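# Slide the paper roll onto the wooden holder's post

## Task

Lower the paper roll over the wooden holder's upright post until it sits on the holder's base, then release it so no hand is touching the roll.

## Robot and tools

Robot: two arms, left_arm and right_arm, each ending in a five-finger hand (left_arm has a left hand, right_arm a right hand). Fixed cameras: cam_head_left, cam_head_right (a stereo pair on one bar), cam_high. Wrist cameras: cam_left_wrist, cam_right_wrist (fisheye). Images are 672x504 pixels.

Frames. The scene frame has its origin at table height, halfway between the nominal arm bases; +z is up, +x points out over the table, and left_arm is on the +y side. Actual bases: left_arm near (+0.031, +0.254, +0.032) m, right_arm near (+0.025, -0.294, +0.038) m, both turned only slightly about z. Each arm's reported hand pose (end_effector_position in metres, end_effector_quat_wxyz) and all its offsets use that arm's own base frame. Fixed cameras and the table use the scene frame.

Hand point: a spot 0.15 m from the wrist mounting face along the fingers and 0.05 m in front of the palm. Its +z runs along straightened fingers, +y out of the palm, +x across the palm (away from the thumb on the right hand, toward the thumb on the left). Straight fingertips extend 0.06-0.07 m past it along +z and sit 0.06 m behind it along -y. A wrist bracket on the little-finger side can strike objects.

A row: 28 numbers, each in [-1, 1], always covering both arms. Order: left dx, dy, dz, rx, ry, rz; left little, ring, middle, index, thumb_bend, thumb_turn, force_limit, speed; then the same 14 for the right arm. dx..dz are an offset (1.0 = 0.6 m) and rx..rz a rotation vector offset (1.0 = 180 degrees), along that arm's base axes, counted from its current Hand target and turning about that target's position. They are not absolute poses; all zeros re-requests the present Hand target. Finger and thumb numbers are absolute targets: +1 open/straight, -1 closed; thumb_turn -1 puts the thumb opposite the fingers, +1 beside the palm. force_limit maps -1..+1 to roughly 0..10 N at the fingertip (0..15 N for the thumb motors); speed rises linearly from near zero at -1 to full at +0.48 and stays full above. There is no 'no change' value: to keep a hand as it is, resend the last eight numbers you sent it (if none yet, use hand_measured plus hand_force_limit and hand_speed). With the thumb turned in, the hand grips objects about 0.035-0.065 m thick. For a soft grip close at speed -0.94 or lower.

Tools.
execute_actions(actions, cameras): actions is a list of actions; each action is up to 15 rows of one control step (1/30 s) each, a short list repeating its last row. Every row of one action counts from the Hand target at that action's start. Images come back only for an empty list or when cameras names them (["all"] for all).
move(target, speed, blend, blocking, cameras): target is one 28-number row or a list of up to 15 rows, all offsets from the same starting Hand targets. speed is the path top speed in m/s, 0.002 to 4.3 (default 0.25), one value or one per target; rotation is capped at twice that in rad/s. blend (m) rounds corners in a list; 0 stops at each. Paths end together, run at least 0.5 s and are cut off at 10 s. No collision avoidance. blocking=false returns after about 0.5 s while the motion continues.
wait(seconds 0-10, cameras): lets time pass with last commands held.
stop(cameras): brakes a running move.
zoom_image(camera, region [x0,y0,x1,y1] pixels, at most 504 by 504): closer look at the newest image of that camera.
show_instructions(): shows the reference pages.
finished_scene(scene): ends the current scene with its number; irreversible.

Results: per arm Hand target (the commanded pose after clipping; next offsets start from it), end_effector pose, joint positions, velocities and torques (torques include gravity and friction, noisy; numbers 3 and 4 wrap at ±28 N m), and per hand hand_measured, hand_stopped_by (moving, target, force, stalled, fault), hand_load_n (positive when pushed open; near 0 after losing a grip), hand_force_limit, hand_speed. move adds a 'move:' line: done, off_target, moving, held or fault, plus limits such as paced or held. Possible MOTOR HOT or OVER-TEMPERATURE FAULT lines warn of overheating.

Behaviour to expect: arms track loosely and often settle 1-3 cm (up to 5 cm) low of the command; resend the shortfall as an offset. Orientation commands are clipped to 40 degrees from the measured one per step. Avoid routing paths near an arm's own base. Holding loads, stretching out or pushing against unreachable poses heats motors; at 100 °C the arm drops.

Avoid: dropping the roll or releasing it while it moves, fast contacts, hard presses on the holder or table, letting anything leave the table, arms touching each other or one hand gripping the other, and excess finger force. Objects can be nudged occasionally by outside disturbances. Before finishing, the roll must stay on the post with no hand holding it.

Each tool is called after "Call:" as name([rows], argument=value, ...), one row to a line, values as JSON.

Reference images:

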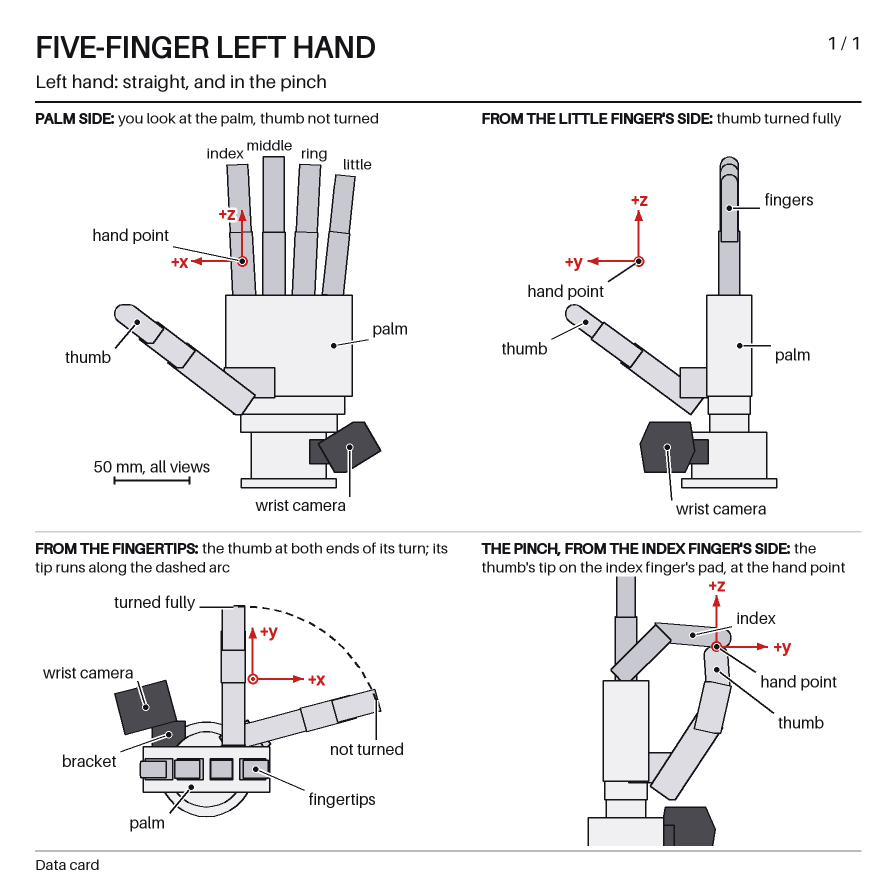

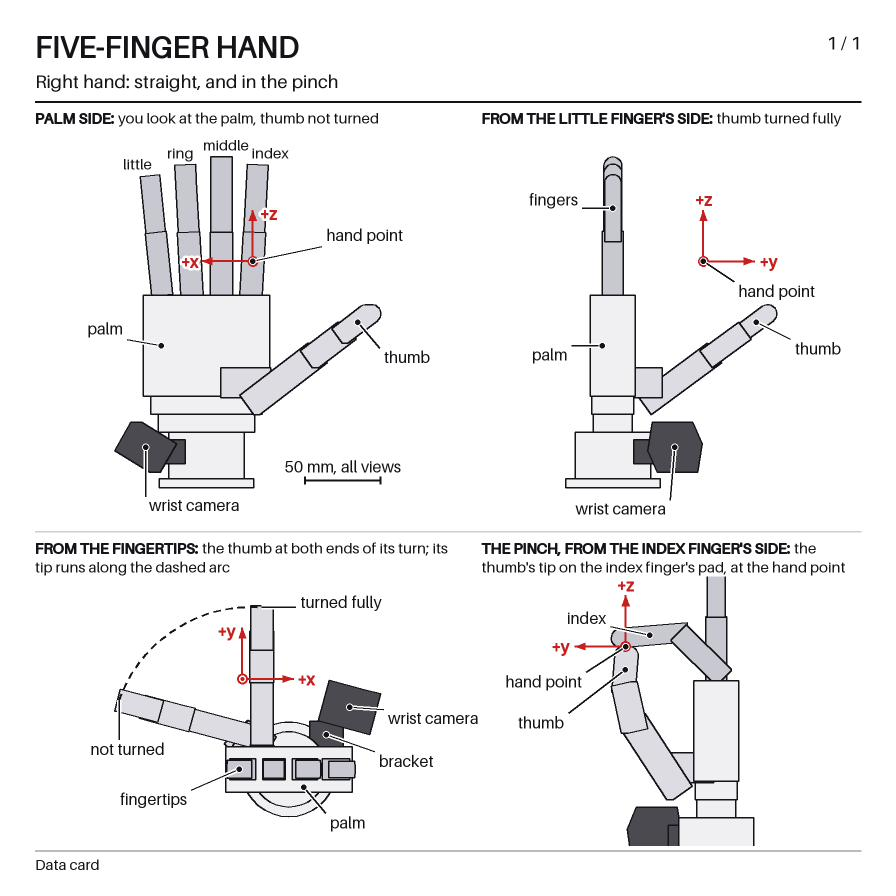

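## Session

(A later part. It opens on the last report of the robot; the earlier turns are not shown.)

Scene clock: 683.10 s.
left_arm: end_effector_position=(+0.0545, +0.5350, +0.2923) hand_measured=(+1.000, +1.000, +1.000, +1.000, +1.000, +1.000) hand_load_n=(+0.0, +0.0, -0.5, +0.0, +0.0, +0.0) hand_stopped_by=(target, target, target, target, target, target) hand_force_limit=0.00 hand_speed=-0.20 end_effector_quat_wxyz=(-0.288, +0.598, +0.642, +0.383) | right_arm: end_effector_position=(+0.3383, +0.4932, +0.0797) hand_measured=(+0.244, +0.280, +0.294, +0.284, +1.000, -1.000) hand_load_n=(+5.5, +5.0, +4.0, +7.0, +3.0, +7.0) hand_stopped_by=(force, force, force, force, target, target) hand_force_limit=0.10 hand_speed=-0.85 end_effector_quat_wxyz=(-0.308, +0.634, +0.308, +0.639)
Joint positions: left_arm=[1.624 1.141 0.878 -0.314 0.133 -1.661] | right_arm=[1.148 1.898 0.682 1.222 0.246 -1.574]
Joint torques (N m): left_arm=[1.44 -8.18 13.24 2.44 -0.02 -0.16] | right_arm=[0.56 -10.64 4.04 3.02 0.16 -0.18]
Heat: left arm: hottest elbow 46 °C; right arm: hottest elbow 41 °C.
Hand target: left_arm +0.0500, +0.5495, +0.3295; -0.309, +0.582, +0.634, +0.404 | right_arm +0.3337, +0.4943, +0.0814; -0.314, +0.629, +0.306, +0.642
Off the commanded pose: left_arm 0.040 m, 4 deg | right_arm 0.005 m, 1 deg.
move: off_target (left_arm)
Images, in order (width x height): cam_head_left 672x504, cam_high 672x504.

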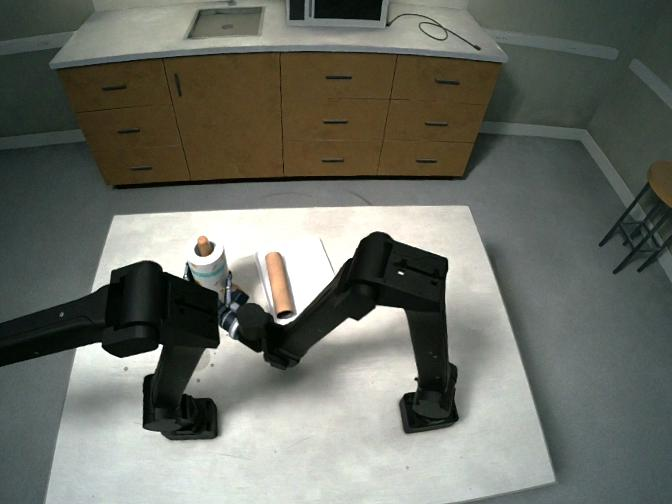

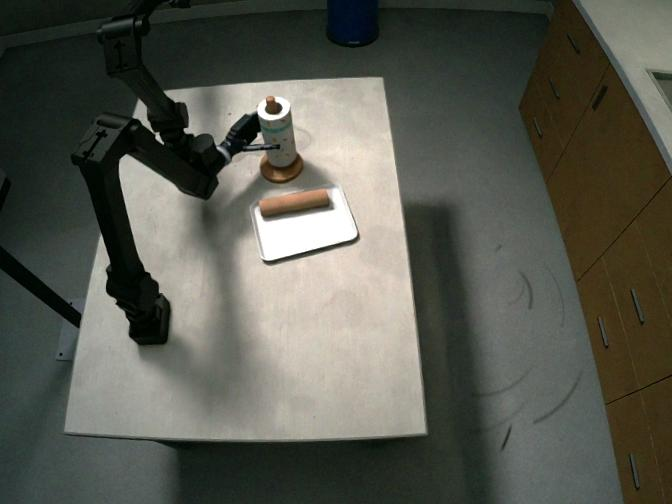

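Call:
move(target=[0,0,0,0,0,0,1,1,1,1,1,1,0,-0.2,-0.004,0,-0.018,0,0,0,-0.32,-0.32,-0.32,-0.32,1,-1,0.1,-0.85], speed=0.05, cameras=["cam_head_left","cam_high"])

Call:
zoom_image(camera="cam_high", region=[230, 70, 330, 190])

Scene clock: 690.53 s.
left_arm: end_effector_position=(+0.0545, +0.5350, +0.2923) hand_measured=(+1.000, +1.000, +1.000, +1.000, +1.000, +1.000) hand_load_n=(+0.0, +0.0, +0.0, +0.0, +0.0, +0.0) hand_stopped_by=(target, target, target, target, target, target) hand_force_limit=0.00 hand_speed=-0.20 end_effector_quat_wxyz=(-0.288, +0.598, +0.642, +0.383) | right_arm: end_effector_position=(+0.3357, +0.4936, +0.0704) hand_measured=(+0.244, +0.280, +0.294, +0.284, +1.000, -1.000) hand_load_n=(+5.5, +5.0, +4.5, +7.5, +3.5, +7.0) hand_stopped_by=(force, force, force, force, target, target) hand_force_limit=0.10 hand_speed=-0.85 end_effector_quat_wxyz=(-0.309, +0.633, +0.308, +0.639)
Joint positions: left_arm=[1.624 1.141 0.878 -0.314 0.133 -1.661] | right_arm=[1.154 1.929 0.682 1.256 0.251 -1.574]
Joint torques (N m): left_arm=[1.44 -8.18 13.26 2.44 -0.02 -0.16] | right_arm=[0.85 -10.52 3.77 3.08 0.16 -0.18]
Heat: left arm: hottest elbow 46 °C; right arm: hottest elbow 40 °C.
Hand target: left_arm +0.0500, +0.5495, +0.3295; -0.309, +0.582, +0.634, +0.404 | right_arm +0.3314, +0.4942, +0.0705; -0.313, +0.629, +0.306, +0.642
Off the commanded pose: left_arm 0.040 m, 4 deg | right_arm 0.004 m, 1 deg.
move: off_target (left_arm)
Images, in order (width x height): cam_head_left 672x504, cam_high 672x504.

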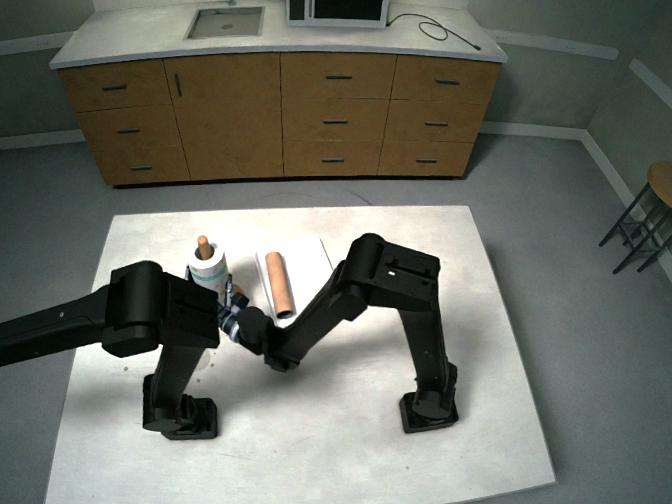

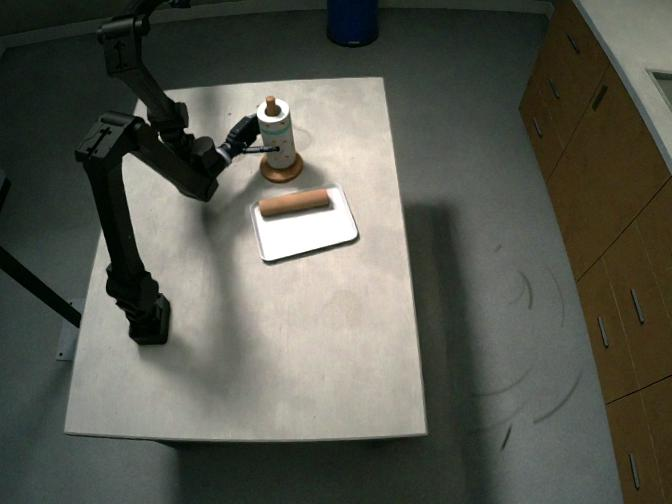

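Scaled by 4.200 from the camera's 672x504 image, which has a finer 960x720 frame.

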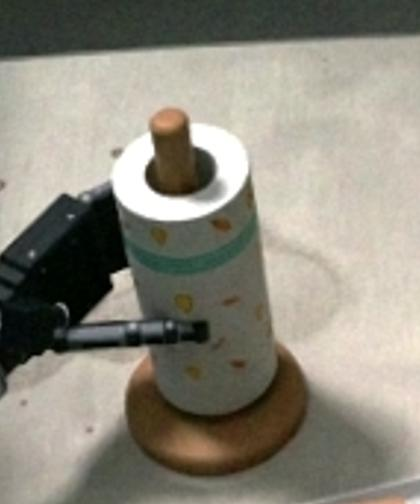

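Call:
move(target=[0,0,0,0,0,0,1,1,1,1,1,1,0,-0.2,0,0,-0.018,0,0,0,-0.32,-0.32,-0.32,-0.32,1,-1,0.1,-0.85], speed=0.05, cameras=["cam_head_left","cam_high"])

Call:
zoom_image(camera="cam_high", region=[230, 70, 330, 190])

Scene clock: 699.67 s.
left_arm: end_effector_position=(+0.0545, +0.5350, +0.2923) hand_measured=(+1.000, +1.000, +1.000, +1.000, +1.000, +1.000) hand_load_n=(+0.0, +0.5, +0.0, +0.0, +0.0, +0.0) hand_stopped_by=(target, target, target, target, target, target) hand_force_limit=0.00 hand_speed=-0.20 end_effector_quat_wxyz=(-0.288, +0.598, +0.642, +0.383) | right_arm: end_effector_position=(+0.3351, +0.4923, +0.0582) hand_measured=(+0.244, +0.280, +0.294, +0.284, +1.000, -1.000) hand_load_n=(+5.5, +5.0, +4.5, +7.5, +3.5, +7.0) hand_stopped_by=(force, force, force, force, target, target) hand_force_limit=0.10 hand_speed=-0.85 end_effector_quat_wxyz=(-0.308, +0.634, +0.309, +0.638)
Joint positions: left_arm=[1.624 1.141 0.878 -0.314 0.133 -1.661] | right_arm=[1.154 1.965 0.682 1.288 0.251 -1.574]
Joint torques (N m): left_arm=[1.44 -8.12 13.26 2.44 -0.02 -0.16] | right_arm=[1.2 -10.64 3.95 3.04 0.18 -0.2]
Heat: left arm: hottest elbow 46 °C; right arm: hottest elbow 39 °C.
Hand target: left_arm +0.0500, +0.5495, +0.3295; -0.309, +0.582, +0.634, +0.404 | right_arm +0.3314, +0.4942, +0.0597; -0.313, +0.629, +0.306, +0.642
Off the commanded pose: left_arm 0.040 m, 4 deg | right_arm 0.004 m, 1 deg.
move: off_target (left_arm)
Images, in order (width x height): cam_head_left 672x504, cam_high 672x504.

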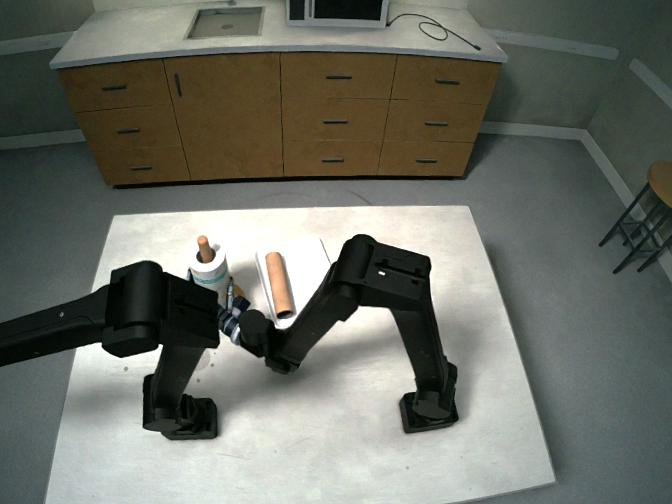

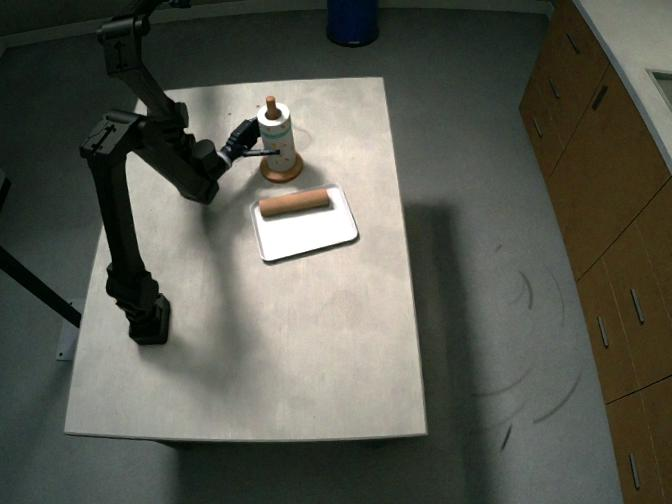

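Scaled by 4.200 from the camera's 672x504 image, which has a finer 960x720 frame.

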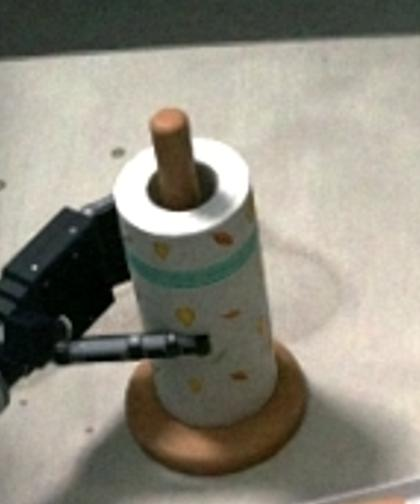

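Call:
move(target=[0,0,0,0,0,0,1,1,1,1,1,1,0,-0.2,0,0,-0.014,0,0,0,-0.32,-0.32,-0.32,-0.32,1,-1,0.1,-0.85], speed=0.05, cameras=["cam_head_left","cam_high"])

Call:
zoom_image(camera="cam_high", region=[230, 70, 330, 190])

Scene clock: 705.47 s.
left_arm: end_effector_position=(+0.0545, +0.5350, +0.2923) hand_measured=(+1.000, +1.000, +1.000, +1.000, +1.000, +1.000) hand_load_n=(+0.0, +0.0, +0.0, +0.0, -0.5, +0.0) hand_stopped_by=(target, target, target, target, target, target) hand_force_limit=0.00 hand_speed=-0.20 end_effector_quat_wxyz=(-0.288, +0.598, +0.642, +0.383) | right_arm: end_effector_position=(+0.3349, +0.4921, +0.0572) hand_measured=(+0.244, +0.280, +0.294, +0.284, +1.000, -1.000) hand_load_n=(+6.0, +5.0, +4.5, +7.0, +3.0, +5.5) hand_stopped_by=(force, force, force, force, target, target) hand_force_limit=0.10 hand_speed=-0.85 end_effector_quat_wxyz=(-0.312, +0.630, +0.305, +0.642)
Joint positions: left_arm=[1.624 1.141 0.878 -0.314 0.133 -1.661] | right_arm=[1.154 1.98 0.682 1.319 0.252 -1.574]
Joint torques (N m): left_arm=[1.44 -8.18 13.24 2.45 -0.02 -0.16] | right_arm=[0.5 -9.88 4.1 2.73 0.14 -0.18]
Heat: left arm: hottest elbow 46 °C; right arm: hottest elbow 38 °C.
Hand target: left_arm +0.0500, +0.5495, +0.3295; -0.309, +0.582, +0.634, +0.404 | right_arm +0.3313, +0.4943, +0.0514; -0.314, +0.629, +0.306, +0.642
Off the commanded pose: left_arm 0.040 m, 4 deg | right_arm 0.007 m, 0 deg.
move: off_target (left_arm)
Images, in order (width x height): cam_head_left 672x504, cam_high 672x504.

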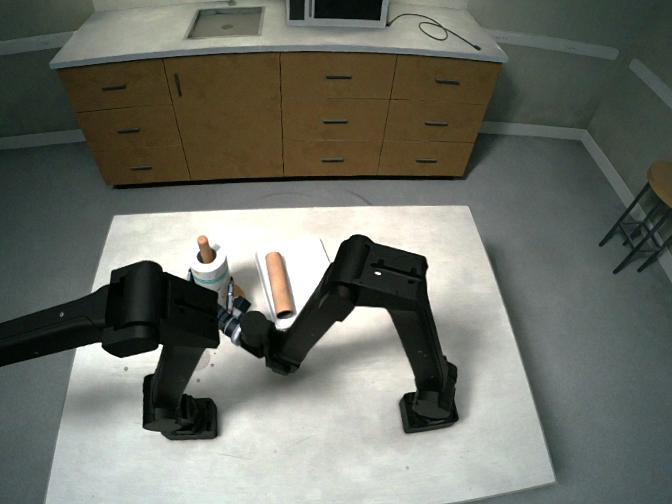

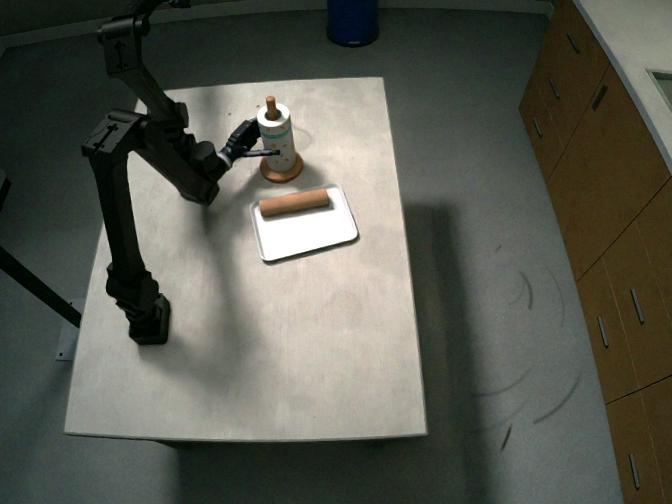

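Scaled by 4.200 from the camera's 672x504 image, which has a finer 960x720 frame.

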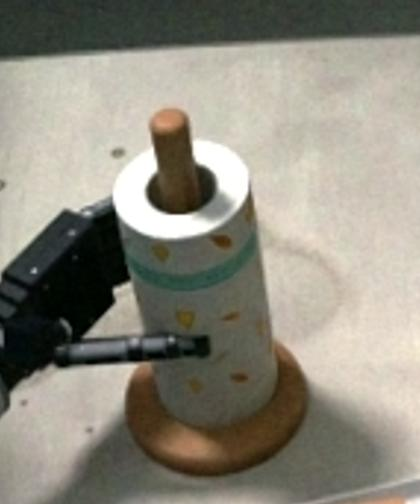

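Call:
move([
  [0,0,0,0,0,0,1,1,1,1,1,1,0,-0.2,0,0,0.006,0,0,0,-0.32,-0.32,-0.32,-0.32,1,-1,0.1,-0.85],
  [0,0,0,0,0,0,1,1,1,1,1,1,0,-0.2,0,0,0.006,0,0,0,0.6,0.6,0.6,0.6,1,-1,0.1,-0.6],
], speed=0.05, cameras=["cam_head_left","cam_high","cam_right_wrist"])

Scene clock: 733.57 s.
left_arm: end_effector_position=(+0.0545, +0.5350, +0.2923) hand_measured=(+1.000, +1.000, +1.000, +1.000, +1.000, +1.000) hand_load_n=(+0.0, +0.0, +0.0, +0.0, +0.0, +0.0) hand_stopped_by=(target, target, target, target, target, target) hand_force_limit=0.00 hand_speed=-0.20 end_effector_quat_wxyz=(-0.288, +0.598, +0.642, +0.383) | right_arm: end_effector_position=(+0.3351, +0.4918, +0.0572) hand_measured=(+0.600, +0.600, +0.600, +0.600, +1.000, -1.000) hand_load_n=(+0.0, +0.0, +0.0, +0.0, +0.0, +0.0) hand_stopped_by=(target, target, target, target, target, target) hand_force_limit=0.10 hand_speed=-0.60 end_effector_quat_wxyz=(-0.311, +0.631, +0.304, +0.643)
Joint positions: left_arm=[1.624 1.141 0.878 -0.314 0.133 -1.661] | right_arm=[1.154 1.98 0.682 1.319 0.254 -1.574]
Joint torques (N m): left_arm=[1.49 -8.18 13.26 2.44 -0.02 -0.16] | right_arm=[1.08 -10.64 3.88 2.3 0.06 -0.18]
Heat: left arm: hottest elbow 47 °C; right arm: hottest elbow 36 °C.
Hand target: left_arm +0.0500, +0.5495, +0.3295; -0.309, +0.582, +0.634, +0.404 | right_arm +0.3314, +0.4943, +0.0550; -0.314, +0.629, +0.306, +0.642
Off the commanded pose: left_arm 0.040 m, 4 deg | right_arm 0.005 m, 0 deg.
move: off_target (left_arm)
camera_calibration:
cam_right_wrist: T_world_to_cam=[[0.742729, -0.609537, 0.277161, 0.0300131], [-0.103538, -0.513493, -0.851824, 0.33792], [0.661539, 0.603978, -0.444496, -0.374529], [0, 0, 0, 1]] pos_world=[0.260462, 0.418021, 0.113053]
Images, in order (width x height): cam_head_left 672x504, cam_high 672x504, cam_right_wrist 672x504.

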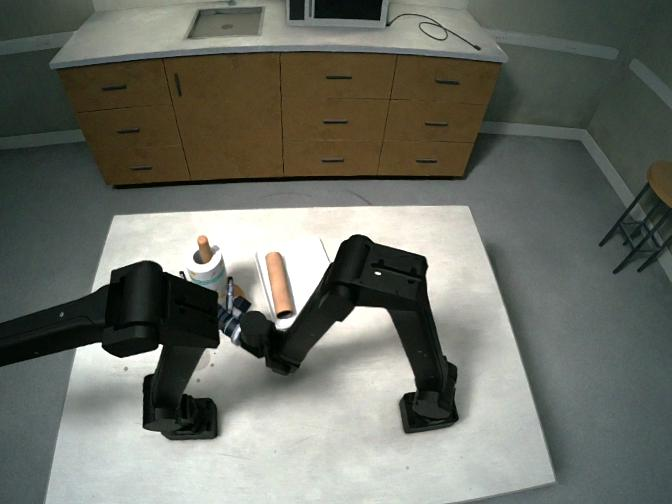

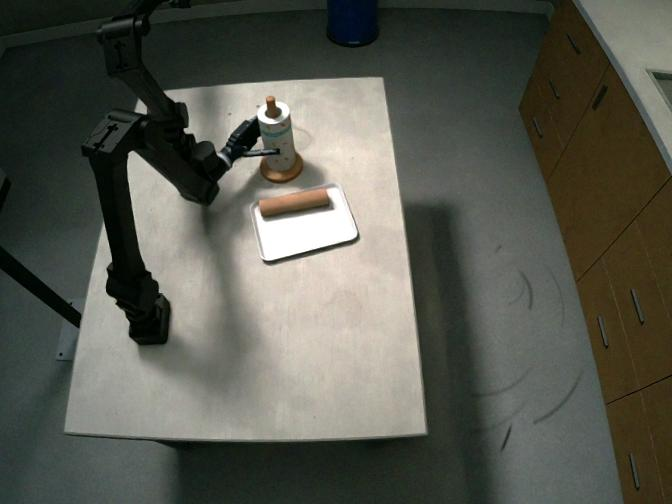

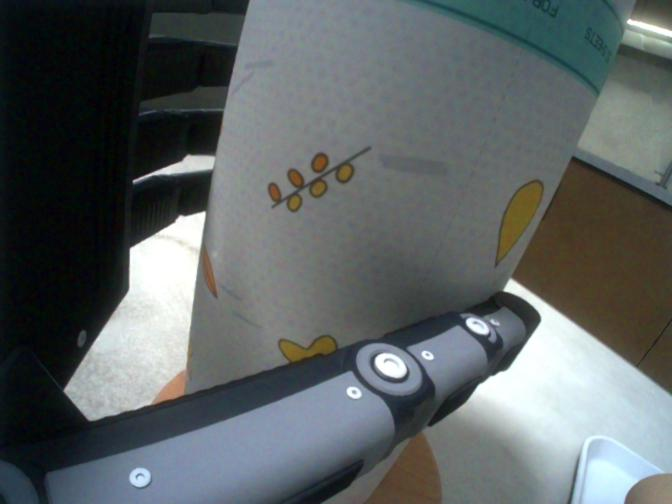

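Call:
move([
  [0,0,0,0,0,0,1,1,1,1,1,1,0,-0.2,0,0,0.0,0,0,0,1,1,1,1,1,-1,0.1,-0.3],
  [0,0,0,0,0,0,1,1,1,1,1,1,0,-0.2,-0.19,-0.04,0.006,0,0,0,1,1,1,1,1,-1,0.1,-0.3],
], speed=0.1, cameras=["cam_head_left","cam_high","cam_right_wrist"])

Call:
zoom_image(camera="cam_high", region=[230, 70, 330, 190])

Scene clock: 741.10 s.
left_arm: end_effector_position=(+0.0545, +0.5350, +0.2923) hand_measured=(+1.000, +1.000, +1.000, +1.000, +1.000, +1.000) hand_load_n=(+0.0, +0.0, +0.0, +0.0, +0.0, +0.0) hand_stopped_by=(target, target, target, target, target, target) hand_force_limit=0.00 hand_speed=-0.20 end_effector_quat_wxyz=(-0.288, +0.598, +0.642, +0.383) | right_arm: end_effector_position=(+0.2176, +0.4734, +0.0529) hand_measured=(+1.000, +1.000, +1.000, +1.000, +1.000, -1.000) hand_load_n=(+0.0, +0.0, +0.0, +0.0, +0.0, +0.0) hand_stopped_by=(target, target, target, target, target, target) hand_force_limit=0.10 hand_speed=-0.30 end_effector_quat_wxyz=(-0.312, +0.633, +0.310, +0.637)
Joint positions: left_arm=[1.624 1.141 0.878 -0.314 0.133 -1.661] | right_arm=[1.431 1.942 0.539 1.41 0.521 -1.574]
Joint torques (N m): left_arm=[1.49 -8.12 13.26 2.47 -0.02 -0.16] | right_arm=[0.21 -10.29 2.28 2.7 0.17 -0.25]
Heat: left arm: hottest elbow 47 °C; right arm: hottest elbow 36 °C.
Hand target: left_arm +0.0500, +0.5495, +0.3295; -0.309, +0.582, +0.634, +0.404 | right_arm +0.2174, +0.4702, +0.0584; -0.313, +0.629, +0.306, +0.642
Off the commanded pose: left_arm 0.040 m, 4 deg | right_arm 0.006 m, 1 deg.
move: off_target (left_arm)
camera_calibration:
cam_right_wrist: T_world_to_cam=[[0.750516, -0.599124, 0.278883, 0.100548], [-0.104624, -0.524403, -0.845018, 0.317743], [0.652518, 0.605022, -0.456256, -0.285516], [0, 0, 0, 1]] pos_world=[0.144084, 0.39961, 0.110189]
Images, in order (width x height): cam_head_left 672x504, cam_high 672x504, cam_right_wrist 672x504.

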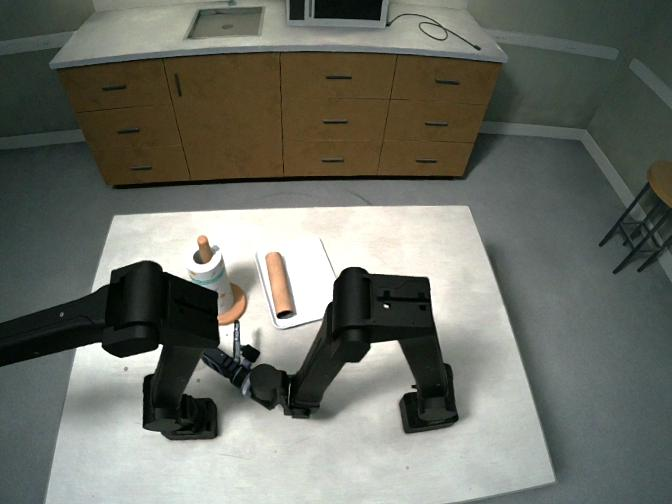

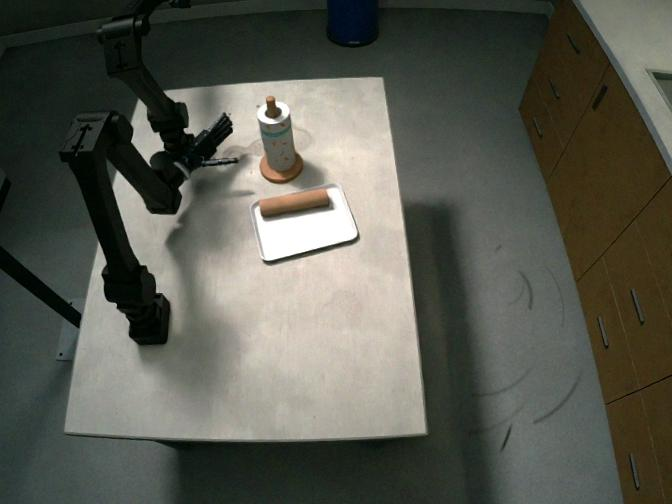

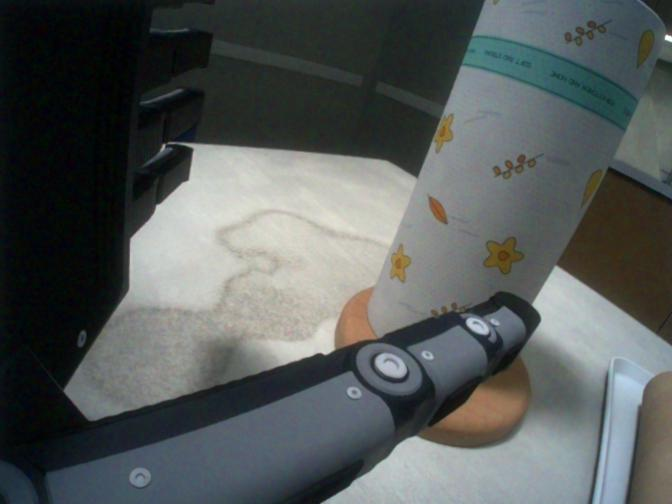

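Scaled by 4.200 from the camera's 672x504 image, which has a finer 960x720 frame.

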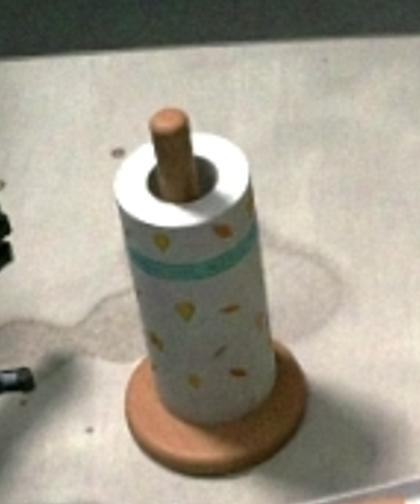

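Call:
finished_scene(scene=1)

The scene is finished: the task was done.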